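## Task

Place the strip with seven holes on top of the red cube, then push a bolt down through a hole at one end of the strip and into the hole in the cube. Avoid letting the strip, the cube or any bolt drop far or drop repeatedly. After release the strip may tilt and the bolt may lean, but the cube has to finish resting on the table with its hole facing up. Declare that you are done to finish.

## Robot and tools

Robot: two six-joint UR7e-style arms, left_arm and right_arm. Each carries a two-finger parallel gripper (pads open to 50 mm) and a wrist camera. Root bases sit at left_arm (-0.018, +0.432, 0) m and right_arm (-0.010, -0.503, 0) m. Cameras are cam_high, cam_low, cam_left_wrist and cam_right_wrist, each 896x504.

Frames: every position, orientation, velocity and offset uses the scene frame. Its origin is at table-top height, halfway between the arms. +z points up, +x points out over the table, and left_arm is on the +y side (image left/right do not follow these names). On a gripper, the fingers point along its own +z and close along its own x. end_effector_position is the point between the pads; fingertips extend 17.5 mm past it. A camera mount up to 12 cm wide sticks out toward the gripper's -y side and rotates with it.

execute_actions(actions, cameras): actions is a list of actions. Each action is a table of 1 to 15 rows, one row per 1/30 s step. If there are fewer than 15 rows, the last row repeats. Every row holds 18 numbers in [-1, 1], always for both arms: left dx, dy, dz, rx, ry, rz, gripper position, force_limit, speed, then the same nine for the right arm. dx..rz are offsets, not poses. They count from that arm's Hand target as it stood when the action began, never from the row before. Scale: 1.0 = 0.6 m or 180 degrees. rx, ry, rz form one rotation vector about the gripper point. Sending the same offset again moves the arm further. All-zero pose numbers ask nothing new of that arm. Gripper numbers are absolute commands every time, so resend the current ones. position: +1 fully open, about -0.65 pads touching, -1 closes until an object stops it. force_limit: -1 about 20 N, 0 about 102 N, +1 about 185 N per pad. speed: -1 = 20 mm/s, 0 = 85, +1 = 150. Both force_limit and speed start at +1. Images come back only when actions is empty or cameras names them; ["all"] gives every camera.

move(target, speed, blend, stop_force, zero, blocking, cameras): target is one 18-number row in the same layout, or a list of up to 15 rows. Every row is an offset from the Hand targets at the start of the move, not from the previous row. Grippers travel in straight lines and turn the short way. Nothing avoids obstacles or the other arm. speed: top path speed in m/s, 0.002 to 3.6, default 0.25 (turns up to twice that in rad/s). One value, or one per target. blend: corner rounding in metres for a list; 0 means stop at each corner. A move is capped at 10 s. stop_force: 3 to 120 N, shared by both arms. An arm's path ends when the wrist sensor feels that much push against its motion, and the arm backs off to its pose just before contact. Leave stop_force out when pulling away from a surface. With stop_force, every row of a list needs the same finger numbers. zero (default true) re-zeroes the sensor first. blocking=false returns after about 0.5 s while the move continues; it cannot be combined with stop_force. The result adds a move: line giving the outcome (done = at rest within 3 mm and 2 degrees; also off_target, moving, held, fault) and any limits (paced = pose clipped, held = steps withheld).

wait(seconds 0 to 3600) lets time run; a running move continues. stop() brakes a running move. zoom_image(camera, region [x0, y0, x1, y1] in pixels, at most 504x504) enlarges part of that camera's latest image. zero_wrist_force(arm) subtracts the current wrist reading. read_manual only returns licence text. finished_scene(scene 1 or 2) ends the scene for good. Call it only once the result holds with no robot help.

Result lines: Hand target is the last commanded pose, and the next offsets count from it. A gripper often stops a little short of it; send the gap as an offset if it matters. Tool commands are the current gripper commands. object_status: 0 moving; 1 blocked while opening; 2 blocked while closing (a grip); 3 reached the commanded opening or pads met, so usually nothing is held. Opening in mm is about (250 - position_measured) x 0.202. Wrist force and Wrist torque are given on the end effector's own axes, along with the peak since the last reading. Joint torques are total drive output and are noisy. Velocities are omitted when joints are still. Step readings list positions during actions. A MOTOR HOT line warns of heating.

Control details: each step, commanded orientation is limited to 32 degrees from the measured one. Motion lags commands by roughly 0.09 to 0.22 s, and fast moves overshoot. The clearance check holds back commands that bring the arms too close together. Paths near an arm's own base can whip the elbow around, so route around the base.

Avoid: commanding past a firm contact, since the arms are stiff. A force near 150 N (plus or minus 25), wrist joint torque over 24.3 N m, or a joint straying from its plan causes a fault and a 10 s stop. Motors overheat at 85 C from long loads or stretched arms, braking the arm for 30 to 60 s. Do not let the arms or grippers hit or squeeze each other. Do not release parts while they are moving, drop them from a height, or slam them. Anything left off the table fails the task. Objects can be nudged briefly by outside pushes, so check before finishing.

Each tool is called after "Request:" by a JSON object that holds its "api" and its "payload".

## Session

Request:
{"api": "execute_actions", "payload": {"actions": []}}

Scene clock: 0.00 s.
left_arm: end_effector_position=(+0.8986, +0.1834, +0.2177) position_measured=3 object_status=3 end_effector_quat_wxyz=(+0.218, -0.282, +0.902, -0.241) | right_arm: end_effector_position=(+0.4958, +0.0590, +0.3448) position_measured=3 object_status=3 end_effector_quat_wxyz=(-0.190, +0.772, +0.605, +0.027)
Joint positions: left_arm=[-0.378 -0.709 0.91 -2.429 -1.664 -2.589] | right_arm=[4.04 -2.147 -0.863 -1.556 1.93 1.162]
Joint velocities: within noise
Joint torques (N m): no reading
Wrist force (N): no reading
Wrist torque (N m): no reading
Wrist force, peak (N): no reading
Hand target: left_arm +0.8986, +0.1834, +0.2177; +0.218, -0.282, +0.902, -0.241 | right_arm +0.4958, +0.0590, +0.3448; -0.190, +0.772, +0.605, +0.027
Tool commands: left_gripper/position=+1.0 left_gripper/force_limit=+1.0 left_gripper/speed=+1.0 right_gripper/position=+1.0 right_gripper/force_limit=+1.0 right_gripper/speed=+1.0

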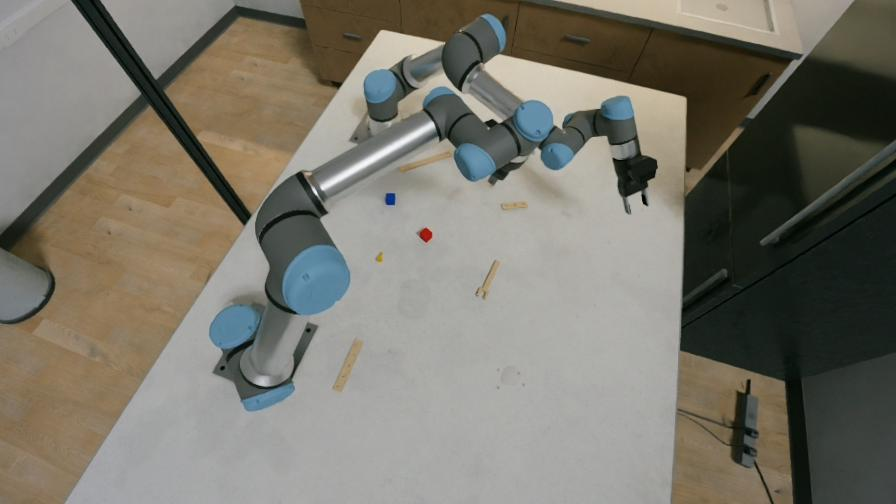

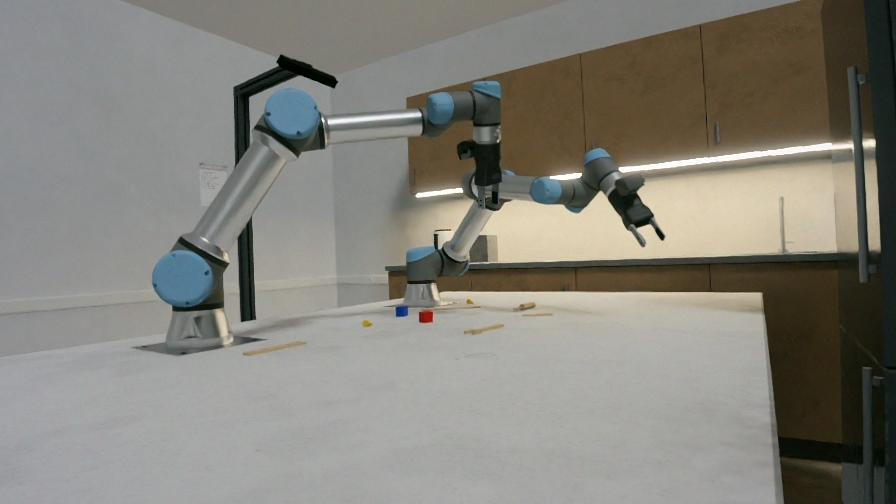

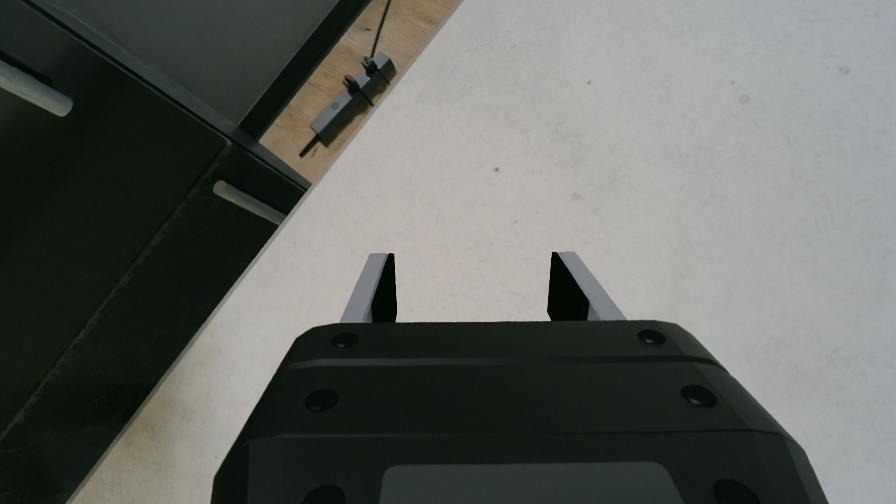

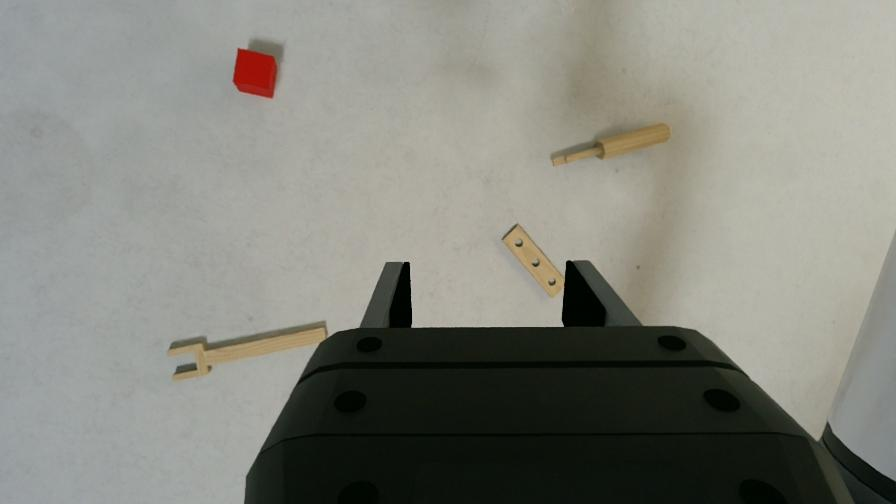

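Request:
{"api": "zoom_image", "payload": {"camera": "cam_high", "region": [360, 140, 560, 310]}}

Request:
{"api": "zoom_image", "payload": {"camera": "cam_low", "region": [340, 285, 580, 365]}}

Request:
{"api": "zoom_image", "payload": {"camera": "cam_high", "region": [310, 320, 410, 410]}}

Request:
{"api": "zoom_image", "payload": {"camera": "cam_right_wrist", "region": [210, 30, 310, 120]}}

Scaled by 2.520 from the camera's image (finer frame: 1280x720).

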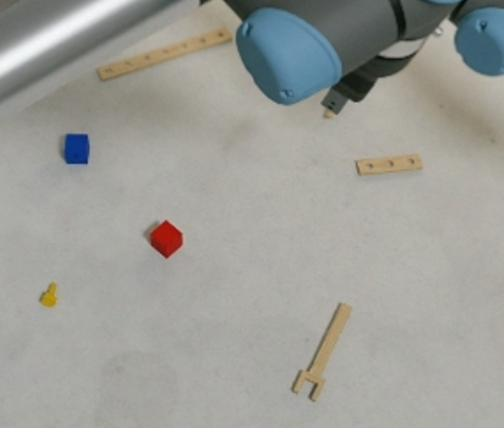

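Scaled by 2.100 from the camera's image (finer frame: 1280x720).

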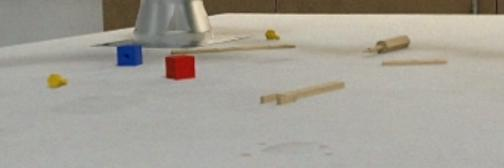

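Scaled by 5.040 from the camera's image (finer frame: 1280x720).

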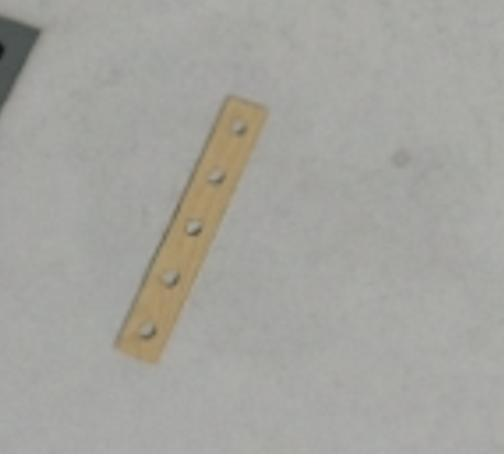

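Scaled by 5.040 from the camera's image (finer frame: 1280x720).

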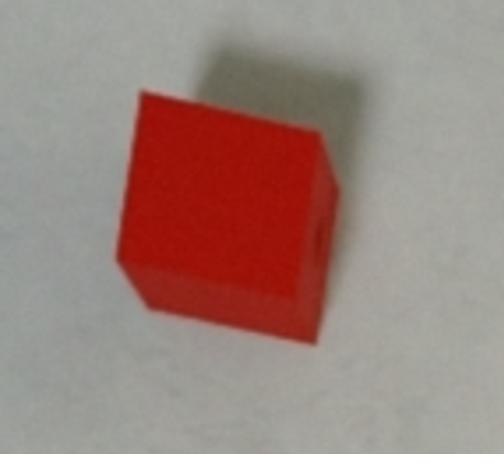

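Request:
{"api": "move", "payload": {"target": [-0.8977, 0.2443, 0.1372, 0.2172, 0.0732, -0.4361, 1, 1, 1, -0.308, -0.0942, -0.2747, -0.1312, 0.0521, -0.5657, 1, 1, 1], "speed": 0.6}}

Request:
{"api": "move", "payload": {"target": [-0.235, -0.15, -0.0833, 0, 0, 0, 1, 1, 1, 0, 0, 0, 0, 0, 0, 1, 1, 1], "speed": 0.4, "cameras": ["all"]}}

Request:
{"api": "zoom_image", "payload": {"camera": "cam_right_wrist", "region": [390, 120, 530, 260]}}

Scene clock: 29.57 s.
left_arm: end_effector_position=(+0.3601, +0.3299, +0.3000) position_measured=3 object_status=3 end_effector_quat_wxyz=(+0.000, +0.398, +0.917, +0.000) | right_arm: end_effector_position=(+0.3110, +0.0025, +0.1800) position_measured=3 object_status=3 end_effector_quat_wxyz=(+0.000, +0.972, -0.234, +0.000) end_effector_velocity=(+0.001, +0.000, +0.000) end_effector_angular_velocity=(+0.001, +0.000, -0.010)
Joint positions: left_arm=[-0.608 -1.866 1.892 -1.597 -1.572 -1.362] | right_arm=[4.376 -1.843 -1.644 -1.225 1.571 3.274]
Joint velocities: left_arm=[within noise] | right_arm=[-0.001 0 0.001 0 0 0.008]
Joint torques (N m): left_arm=[-6.21 -21.91 -28.7 -0.64 -0.06 1.54] | right_arm=[-6.3 30.22 30.88 4.49 -0.77 2.63]
Wrist force (N): left_arm=[-0.1 -0.7 0.2] | right_arm=[-0.4 0.9 0.8]
Wrist torque (N m): left_arm=[0.02 0.01 0.02] | right_arm=[0.24 -0.04 -0.25]
Wrist force, peak (N): left_arm=[2.3 -2.7 -0.1] | right_arm=[-1.4 1.4 1.6]
Hand target: left_arm +0.3600, +0.3300, +0.3000; +0.000, +0.398, +0.917, +0.000 | right_arm +0.3110, +0.0025, +0.1800; +0.000, +0.972, -0.234, +0.000
Off the commanded pose: left_arm 0.000 m, 0 deg | right_arm 0.000 m, 0 deg.
move: done

Scene clock: 30.60 s.
left_arm: end_effector_position=(+0.2190, +0.2399, +0.2500) position_measured=3 object_status=3 end_effector_quat_wxyz=(+0.000, +0.398, +0.917, +0.000) | right_arm: end_effector_position=(+0.3110, +0.0025, +0.1800) position_measured=3 object_status=3 end_effector_quat_wxyz=(+0.000, +0.972, -0.234, +0.000)
Joint positions: left_arm=[-1.131 -2.107 2.155 -1.619 -1.571 -1.884] | right_arm=[4.376 -1.843 -1.644 -1.225 1.571 3.274]
Joint torques (N m): left_arm=[-8.86 -8.93 -17.55 -0.79 -1.41 -1.87] | right_arm=[-8.53 29.82 34.54 4.43 0.9 2.14]
Wrist force (N): left_arm=[-0.2 -0.7 0.0] | right_arm=[-0.5 1.0 0.5]
Wrist torque (N m): left_arm=[0.03 0.03 0.05] | right_arm=[0.26 -0.02 -0.28]
Wrist force, peak (N): left_arm=[0.8 -5.5 1.2] | right_arm=[-0.6 1.1 0.6]
Hand target: left_arm +0.2190, +0.2400, +0.2500; +0.000, +0.398, +0.917, +0.000 | right_arm +0.3110, +0.0025, +0.1800; +0.000, +0.972, -0.234, +0.000
Off the commanded pose: left_arm 0.000 m, 0 deg | right_arm 0.000 m, 0 deg.
move: done

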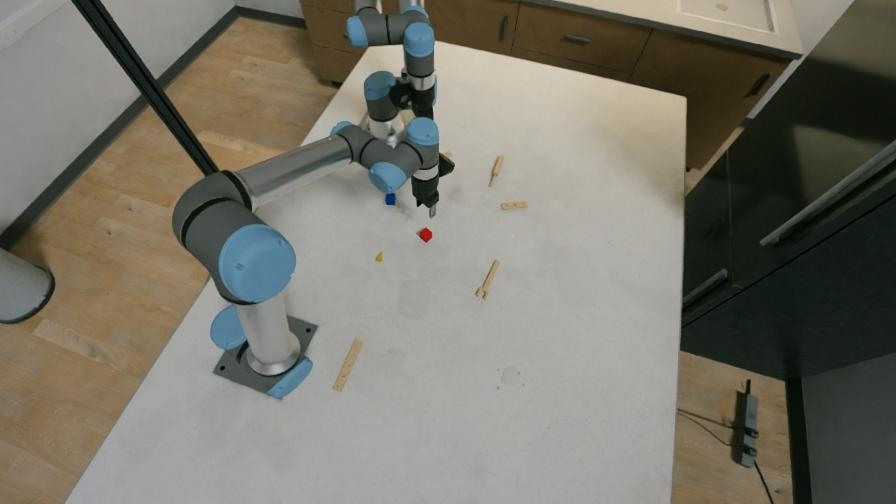

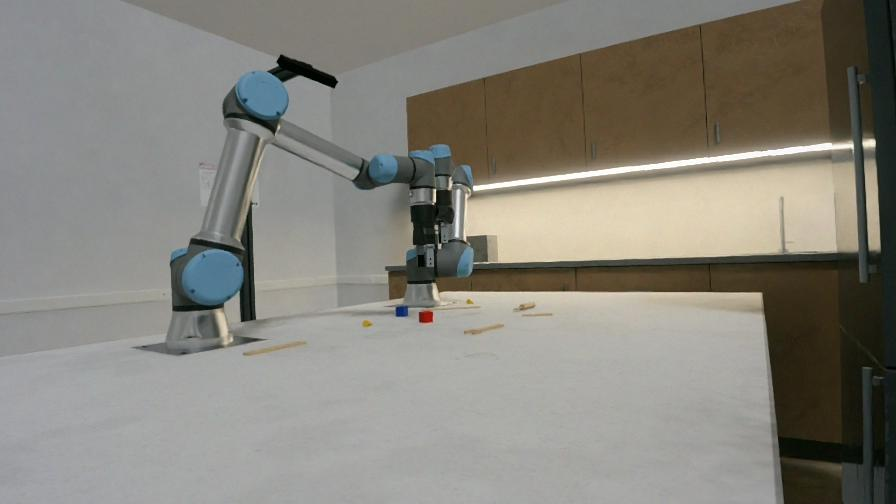

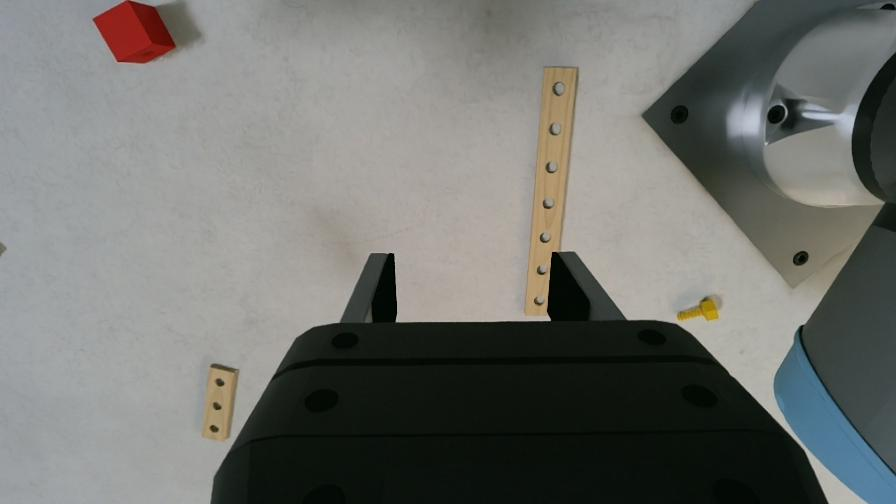

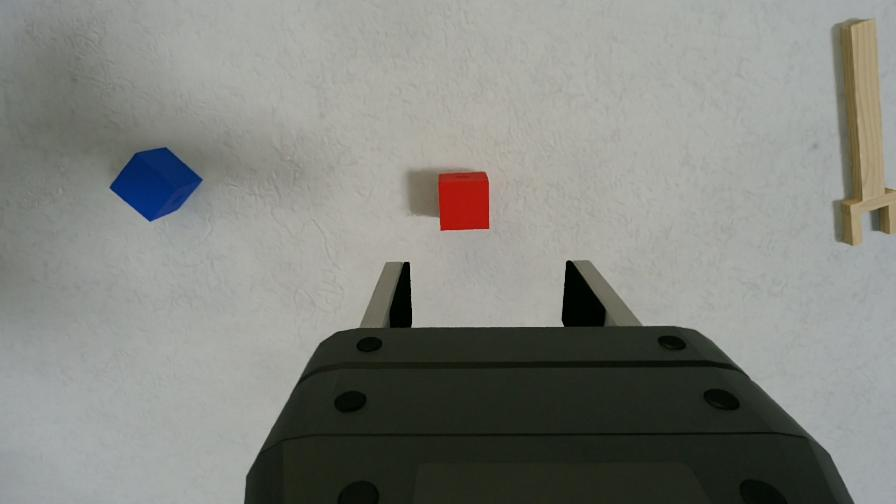

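Scaled by 3.600 from the camera's image (finer frame: 1280x720).

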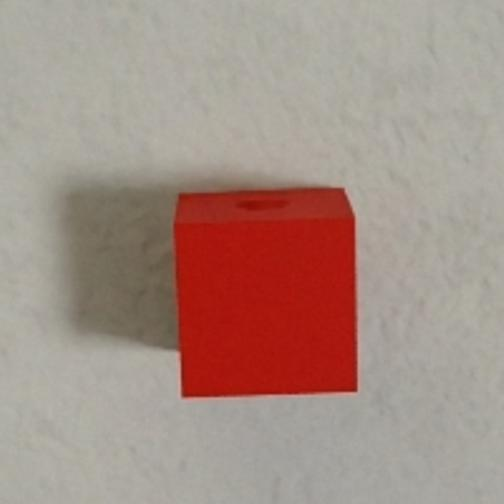

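Request:
{"api": "execute_actions", "payload": {"actions": [], "cameras": ["cam_right_wrist","cam_left_wrist"]}}

Request:
{"api": "zoom_image", "payload": {"camera": "cam_right_wrist", "region": [400, 140, 540, 260]}}

Scene clock: 37.80 s.
left_arm: end_effector_position=(+0.2190, +0.2400, +0.2500) position_measured=3 object_status=3 end_effector_quat_wxyz=(+0.000, +0.398, +0.917, +0.000) | right_arm: end_effector_position=(+0.3110, +0.0025, +0.1800) position_measured=3 object_status=3 end_effector_quat_wxyz=(+0.000, +0.972, -0.234, +0.000)
Joint positions: left_arm=[-1.131 -2.107 2.155 -1.619 -1.571 -1.884] | right_arm=[4.376 -1.843 -1.644 -1.225 1.571 3.274]
Joint velocities: within noise
Joint torques (N m): left_arm=[-10.35 -11.99 -18.76 -1.02 1.25 1.16] | right_arm=[-9.05 30.19 33.72 4.28 1.11 1.9]
Wrist force (N): left_arm=[0.0 -0.7 0.2] | right_arm=[-0.4 0.8 0.6]
Wrist torque (N m): left_arm=[0.03 0.00 0.05] | right_arm=[0.23 -0.04 -0.28]
Wrist force, peak (N): left_arm=[-0.2 -1.0 0.0] | right_arm=[-0.6 1.2 0.8]
Hand target: left_arm +0.2190, +0.2400, +0.2500; +0.000, +0.398, +0.917, +0.000 | right_arm +0.3110, +0.0025, +0.1800; +0.000, +0.972, -0.234, +0.000
Tool commands: left_gripper/position=+1.0 left_gripper/force_limit=+1.0 left_gripper/speed=+1.0 right_gripper/position=+1.0 right_gripper/force_limit=+1.0 right_gripper/speed=+1.0
Off the commanded pose: left_arm 0.000 m, 0 deg | right_arm 0.000 m, 0 deg.
Images, in order (width x height): cam_left_wrist 896x504, cam_right_wrist 896x504.

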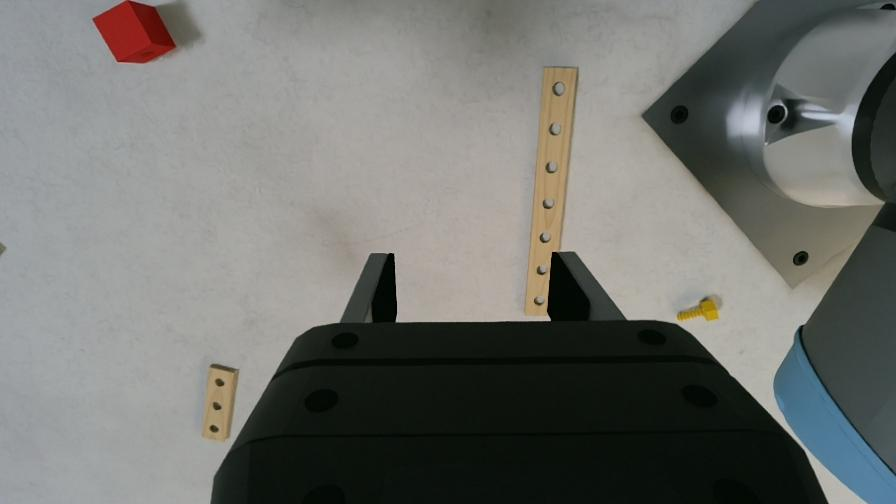

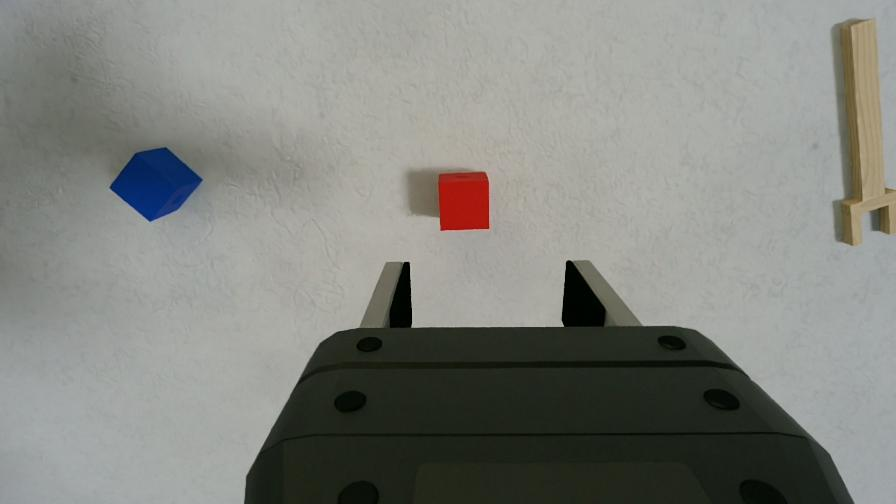

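Scaled by 3.600 from the camera's image (finer frame: 1280x720).

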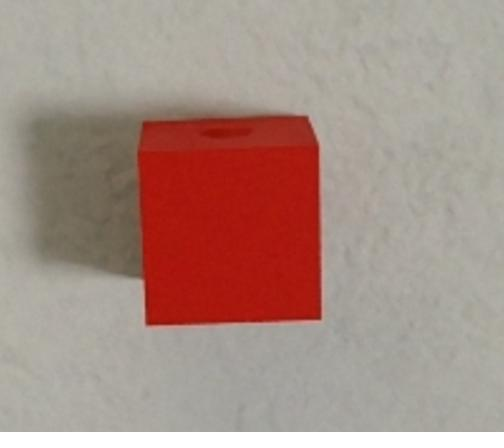

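Request:
{"api": "move", "payload": {"target": [[-0.0703,0.1102,-0.25,0,0,-0.0033,1,1,1,0.0210,0.0642,-0.1753,-0.1744,0.0860,0.00915,1,1,1],[-0.0703,0.1102,-0.3862,0,0,-0.0033,1,1,1,-0.00367,0.01233,-0.25717,-0.1744,0.0860,0.00915,1,1,1],[-0.0703,0.1102,-0.3862,0,0,-0.0033,-1,-0.7,-0.4,-0.00367,0.01233,-0.25717,-0.1744,0.0860,0.00915,-1,-0.7,-0.4]], "speed": [0.4,0.1,0.1], "blend": [0.01,0,0], "cameras": ["cam_high","cam_left_wrist","cam_right_wrist"]}}

Scene clock: 68.97 s.
left_arm: end_effector_position=(+0.1768, +0.3061, +0.0183) position_measured=135 object_status=2 end_effector_quat_wxyz=(+0.000, +0.403, +0.915, +0.000) | right_arm: end_effector_position=(+0.3088, +0.0099, +0.0257) position_measured=104 object_status=2 end_effector_quat_wxyz=(+0.293, +0.930, -0.210, -0.066)
Joint positions: left_arm=[-1.183 -2.078 2.792 -2.285 -1.571 -1.926] | right_arm=[4.362 -2.362 -1.218 -1.741 1.621 3.214]
Joint torques (N m): left_arm=[-7.66 10.36 -11.43 -5.38 1.4 -1.4] | right_arm=[-6.48 49.03 13.7 2.73 -0.56 -0.54]
Wrist force (N): left_arm=[-0.3 -0.7 -0.7] | right_arm=[0.6 2.1 1.1]
Wrist torque (N m): left_arm=[0.04 0.02 -0.03] | right_arm=[0.17 -0.22 -0.35]
Wrist force, peak (N): left_arm=[-1.2 -1.0 -1.8] | right_arm=[0.8 1.7 3.5]
Hand target: left_arm +0.1768, +0.3061, +0.0183; +0.000, +0.403, +0.915, +0.000 | right_arm +0.3088, +0.0099, +0.0257; +0.293, +0.930, -0.210, -0.066
Off the commanded pose: left_arm 0.000 m, 0 deg | right_arm 0.000 m, 0 deg.
move: done

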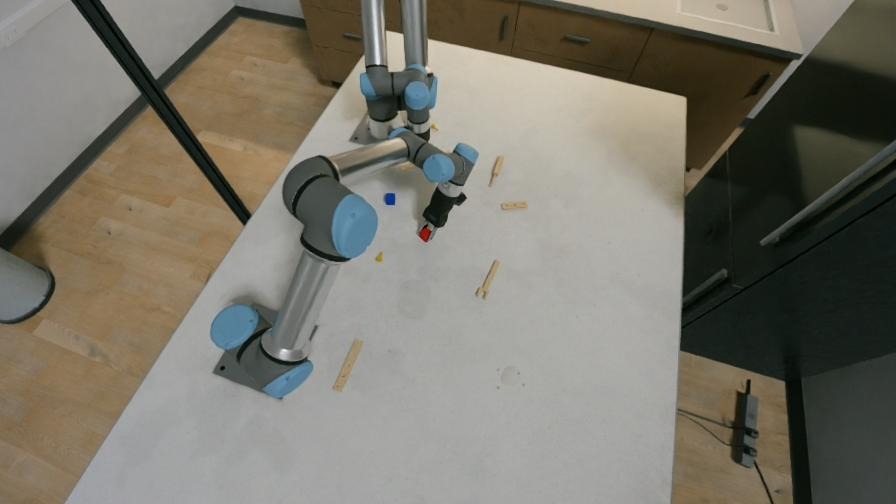

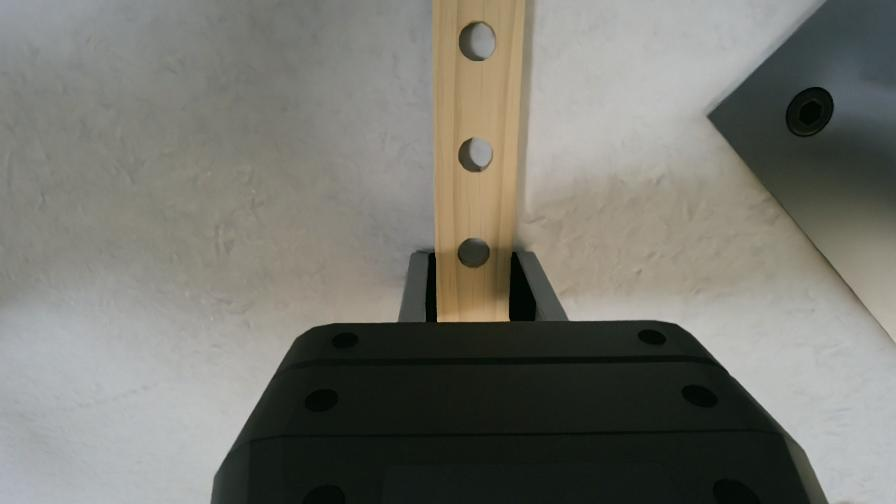

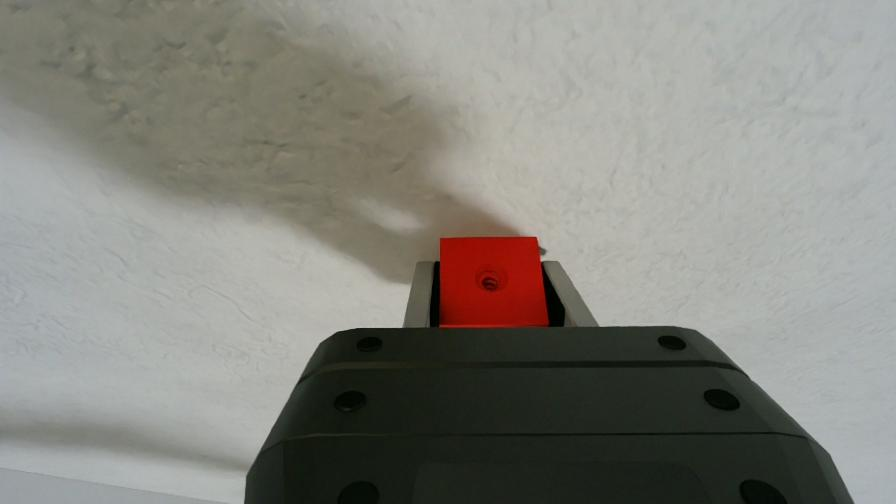

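Request:
{"api": "move", "payload": {"target": [[0,0,0.165,0,0,0,-1,-0.7,-0.4,0,0,0.1,0,0,0,-1,-0.7,-0.4],[0.2553,-0.0602,0.22,0,0,-0.3472,-1,-0.7,-0.4,-0.0110,-0.0230,0.1,0.45165,-0.21445,0,-1,-0.7,-0.4]], "speed": [0.3,0.55], "blend": [0.015,0], "cameras": ["cam_high","cam_right_wrist"]}}

Scene clock: 77.67 s.
left_arm: end_effector_position=(+0.3300, +0.2700, +0.1503) position_measured=135 object_status=2 end_effector_quat_wxyz=(+0.000, +0.819, +0.573, +0.000) | right_arm: end_effector_position=(+0.3022, -0.0038, +0.0858) position_measured=104 object_status=2 end_effector_quat_wxyz=(-0.451, +0.865, -0.195, +0.102)
Joint positions: left_arm=[-0.788 -1.794 2.236 -2.012 -1.572 -0.44] | right_arm=[4.454 -2.075 -2.404 0.72 1.423 3.246]
Joint torques (N m): left_arm=[-10.25 -14.42 -20.8 -0.37 1.3 1.44] | right_arm=[-9.16 24.04 1.17 5.12 1.39 2.5]
Wrist force (N): left_arm=[-0.3 -0.6 0.3] | right_arm=[-0.6 -1.9 -0.1]
Wrist torque (N m): left_arm=[0.04 0.02 -0.01] | right_arm=[-0.50 0.15 -0.11]
Wrist force, peak (N): left_arm=[0.2 -0.7 3.7] | right_arm=[0.9 0.0 4.6]
Hand target: left_arm +0.3300, +0.2700, +0.1503; +0.000, +0.819, +0.573, +0.000 | right_arm +0.3022, -0.0039, +0.0857; -0.451, +0.865, -0.195, +0.102
Off the commanded pose: left_arm 0.000 m, 0 deg | right_arm 0.000 m, 0 deg.
move: done

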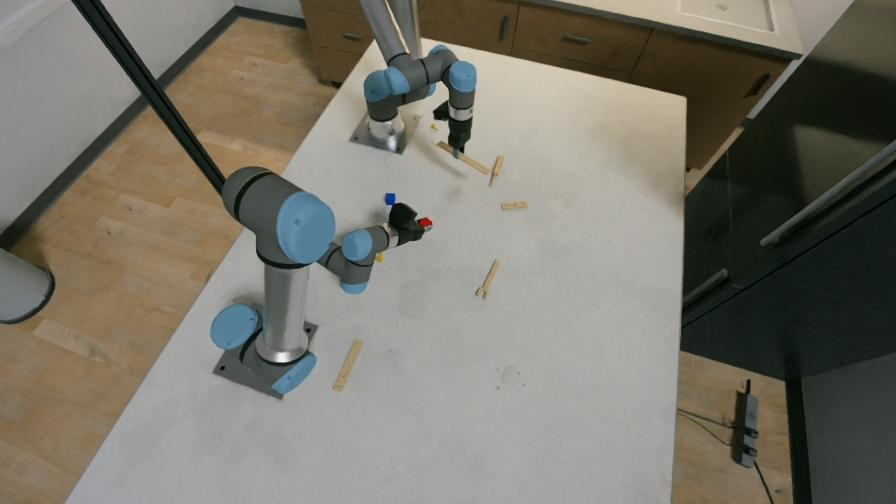

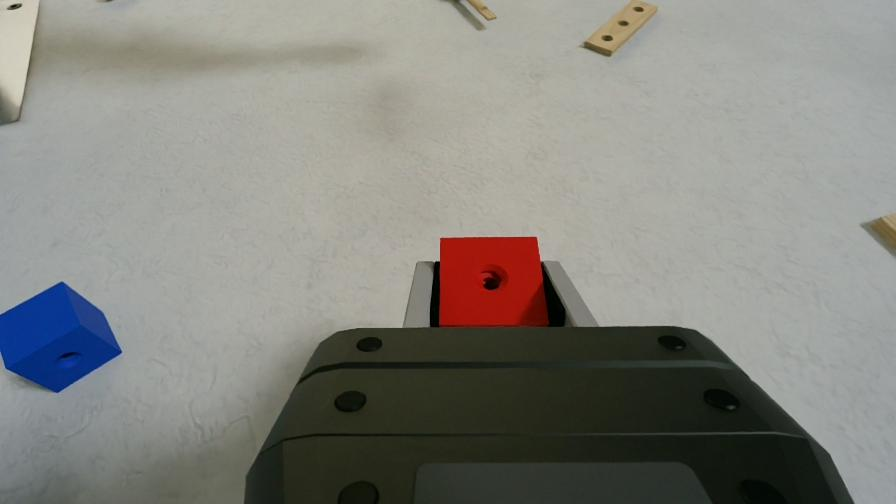

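Request:
{"api": "move", "payload": {"target": [[0.1443,-0.3453,-0.0838,0.02061,0.04921,-0.02966,-1,-0.7,-0.4,0,0,-0.0862,0,0,0,-1,-0.7,-0.4],[0.1443,-0.3453,-0.0838,0.02061,0.04921,-0.02966,-1,-0.7,-0.4,0,0,-0.1103,0,0,0,-1,-0.7,-0.4]], "speed": [0.3,0.03], "blend": [0.005,0], "stop_force": 8, "cameras": ["cam_left_wrist","cam_right_wrist"]}}

Request:
{"api": "zoom_image", "payload": {"camera": "cam_left_wrist", "region": [160, 80, 400, 260]}}

Scene clock: 98.53 s.
left_arm: end_effector_position=(+0.4166, +0.0628, +0.1000) position_measured=135 object_status=2 end_effector_quat_wxyz=(-0.071, +0.842, +0.532, -0.045) | right_arm: end_effector_position=(+0.3022, -0.0039, +0.0247) position_measured=104 object_status=2 end_effector_quat_wxyz=(-0.451, +0.865, -0.195, +0.102)
Joint positions: left_arm=[-0.903 -1.198 1.698 -1.92 -1.646 -0.456] | right_arm=[4.454 -2.284 -2.383 0.907 1.423 3.246]
Joint torques (N m): left_arm=[11.03 -30.52 -32.28 -0.48 1.29 -1.63] | right_arm=[-4.52 28.56 -4.43 5.24 -0.1 -0.67]
Wrist force (N): left_arm=[-0.2 -0.6 0.4] | right_arm=[-0.5 -1.4 -0.4]
Wrist torque (N m): left_arm=[0.01 0.01 -0.03] | right_arm=[-0.43 0.12 -0.11]
Wrist force, peak (N): left_arm=[1.4 -2.5 -0.1] | right_arm=[2.5 -26.6 -34.5]
Hand target: left_arm +0.4166, +0.0628, +0.1000; -0.071, +0.842, +0.532, -0.045 | right_arm +0.3022, -0.0039, +0.0247; -0.451, +0.865, -0.195, +0.102 (not the last commanded pose)
Off the commanded pose: left_arm 0.000 m, 0 deg | right_arm 0.005 m, 0 deg.
move: contact (right_arm)

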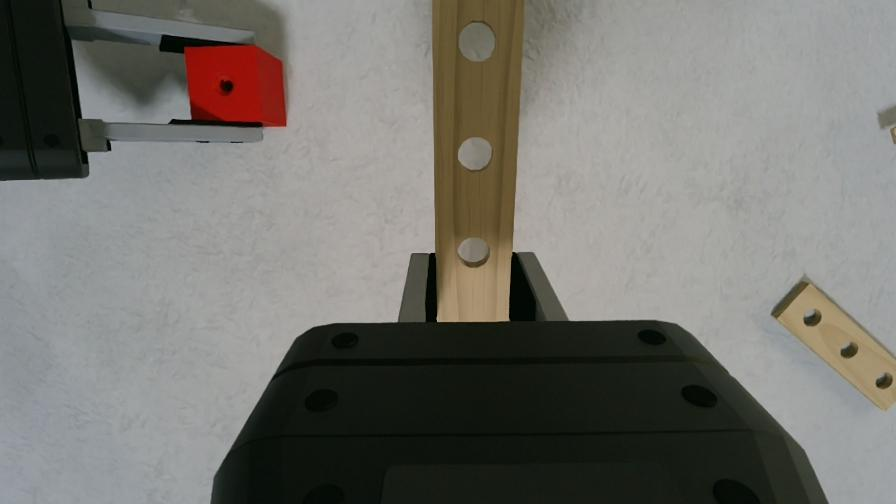

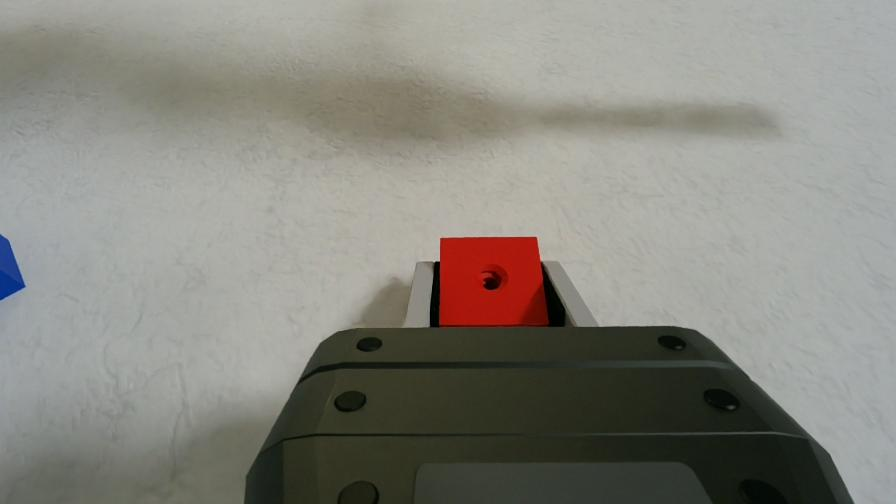

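Scaled by 2.100 from the camera's image (finer frame: 1280x720).

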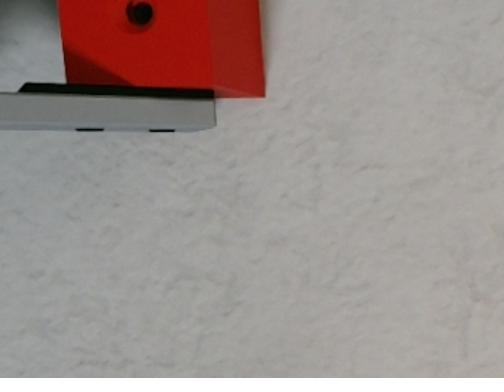

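Request:
{"api": "zoom_image", "payload": {"camera": "cam_left_wrist", "region": [160, 30, 310, 150]}}

Request:
{"api": "zoom_image", "payload": {"camera": "cam_left_wrist", "region": [420, 0, 540, 100]}}

Scaled by 3.360 from the camera's image (finer frame: 1280x720).

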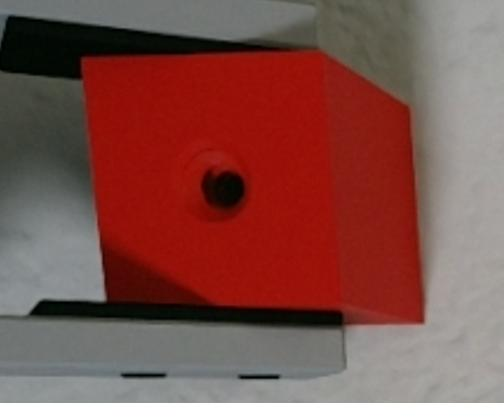

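Scaled by 4.200 from the camera's image (finer frame: 1280x720).

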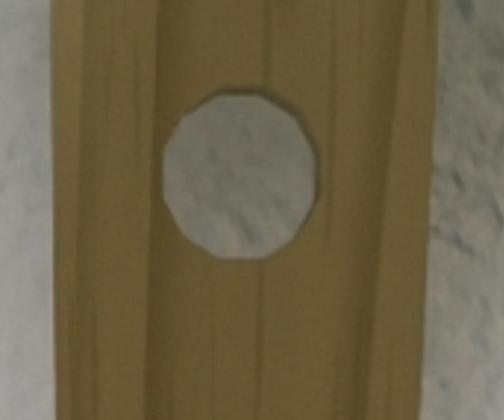

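Request:
{"api": "move", "payload": {"target": [[0,0,0,0,0,0,-1,-0.7,-0.4,0,0,0,0,0,0,1,-0.7,-0.5],[0,0,0,0,0,0,-1,-0.7,-0.4,-0.02933,-0.06167,0.04783,0,0,0,1,-0.7,-0.5],[0,0,0,0,0,0,-1,-0.7,-0.4,-0.1120,-0.12683,0.19217,-0.31428,-0.13928,0.50066,1,-0.7,-0.5],[0,0,0,0,0,0,-1,-0.7,-0.4,-0.17033,-0.19183,0.20883,0.12323,0.40820,-0.80994,1,-0.7,-0.5]], "speed": [0.1,0.12,0.6,0.6], "blend": [0,0.01,0.02,0], "cameras": ["cam_left_wrist","cam_right_wrist","cam_high"]}}

Request:
{"api": "zoom_image", "payload": {"camera": "cam_left_wrist", "region": [160, 30, 310, 150]}}

Request:
{"api": "zoom_image", "payload": {"camera": "cam_right_wrist", "region": [400, 120, 540, 260]}}

Scene clock: 123.87 s.
left_arm: end_effector_position=(+0.4166, +0.0628, +0.1000) position_measured=135 object_status=2 end_effector_quat_wxyz=(-0.071, +0.842, +0.532, -0.045) | right_arm: end_effector_position=(+0.1999, -0.1191, +0.1500) position_measured=3 object_status=3 end_effector_quat_wxyz=(+0.000, +0.072, +0.997, +0.000) end_effector_velocity=(+0.000, +0.000, +0.000) end_effector_angular_velocity=(-0.002, +0.000, +0.007)
Joint positions: left_arm=[-0.903 -1.198 1.698 -1.92 -1.646 -0.456] | right_arm=[4.527 -1.492 -2.117 -1.103 1.571 -0.047]
Joint velocities: left_arm=[within noise] | right_arm=[0 -0.001 0 -0.001 0 -0.007]
Joint torques (N m): left_arm=[10.95 -30.87 -33.2 -0.52 0.85 -1.4] | right_arm=[-8.49 11.44 33.29 4.19 -0.39 -3.19]
Wrist force (N): left_arm=[-0.3 -0.5 0.5] | right_arm=[-0.6 1.2 0.0]
Wrist torque (N m): left_arm=[0.02 0.04 -0.02] | right_arm=[0.24 0.00 -0.20]
Wrist force, peak (N): left_arm=[-0.2 -0.7 0.7] | right_arm=[-0.8 -1.2 -1.8]
Hand target: left_arm +0.4166, +0.0628, +0.1000; -0.071, +0.842, +0.532, -0.045 | right_arm +0.2000, -0.1190, +0.1500; +0.000, +0.072, +0.997, +0.000
Off the commanded pose: left_arm 0.000 m, 0 deg | right_arm 0.000 m, 0 deg.
move: done
Images, in order (width x height): cam_high 896x504, cam_left_wrist 896x504, cam_right_wrist 896x504.

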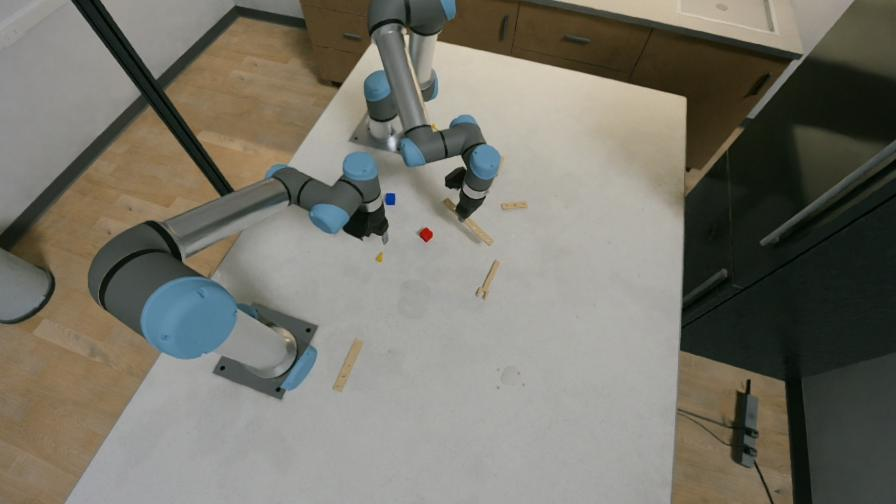

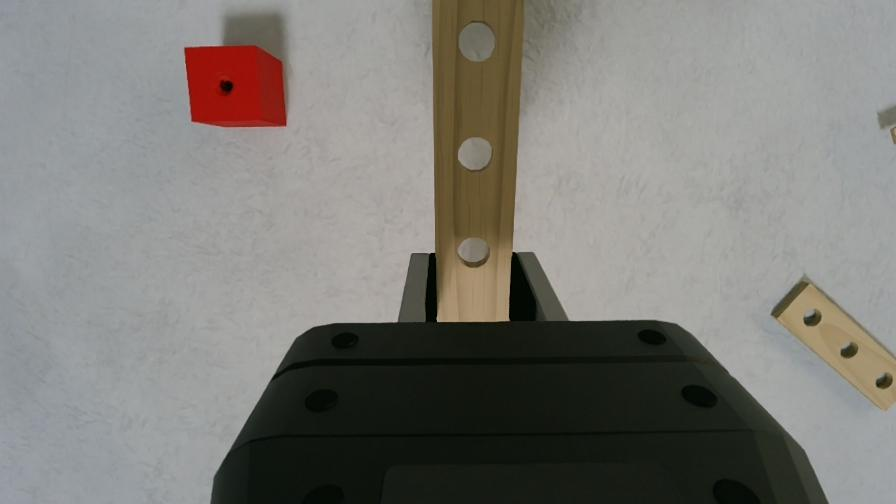

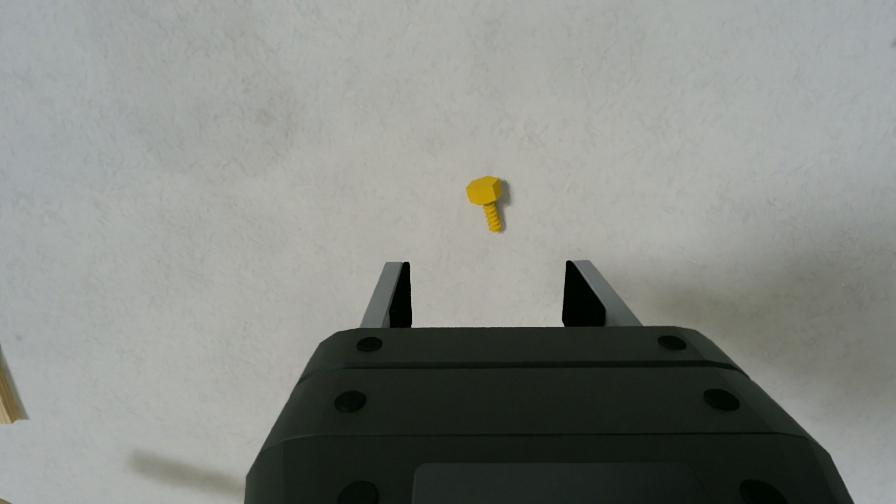

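Scaled by 3.360 from the camera's image (finer frame: 1280x720).

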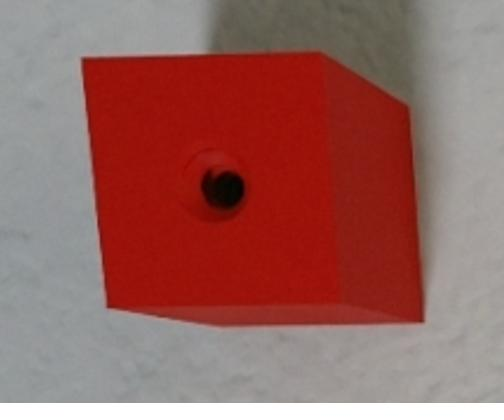

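Scaled by 3.600 from the camera's image (finer frame: 1280x720).

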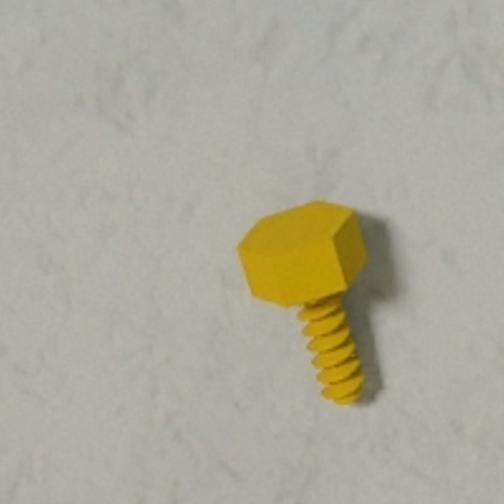

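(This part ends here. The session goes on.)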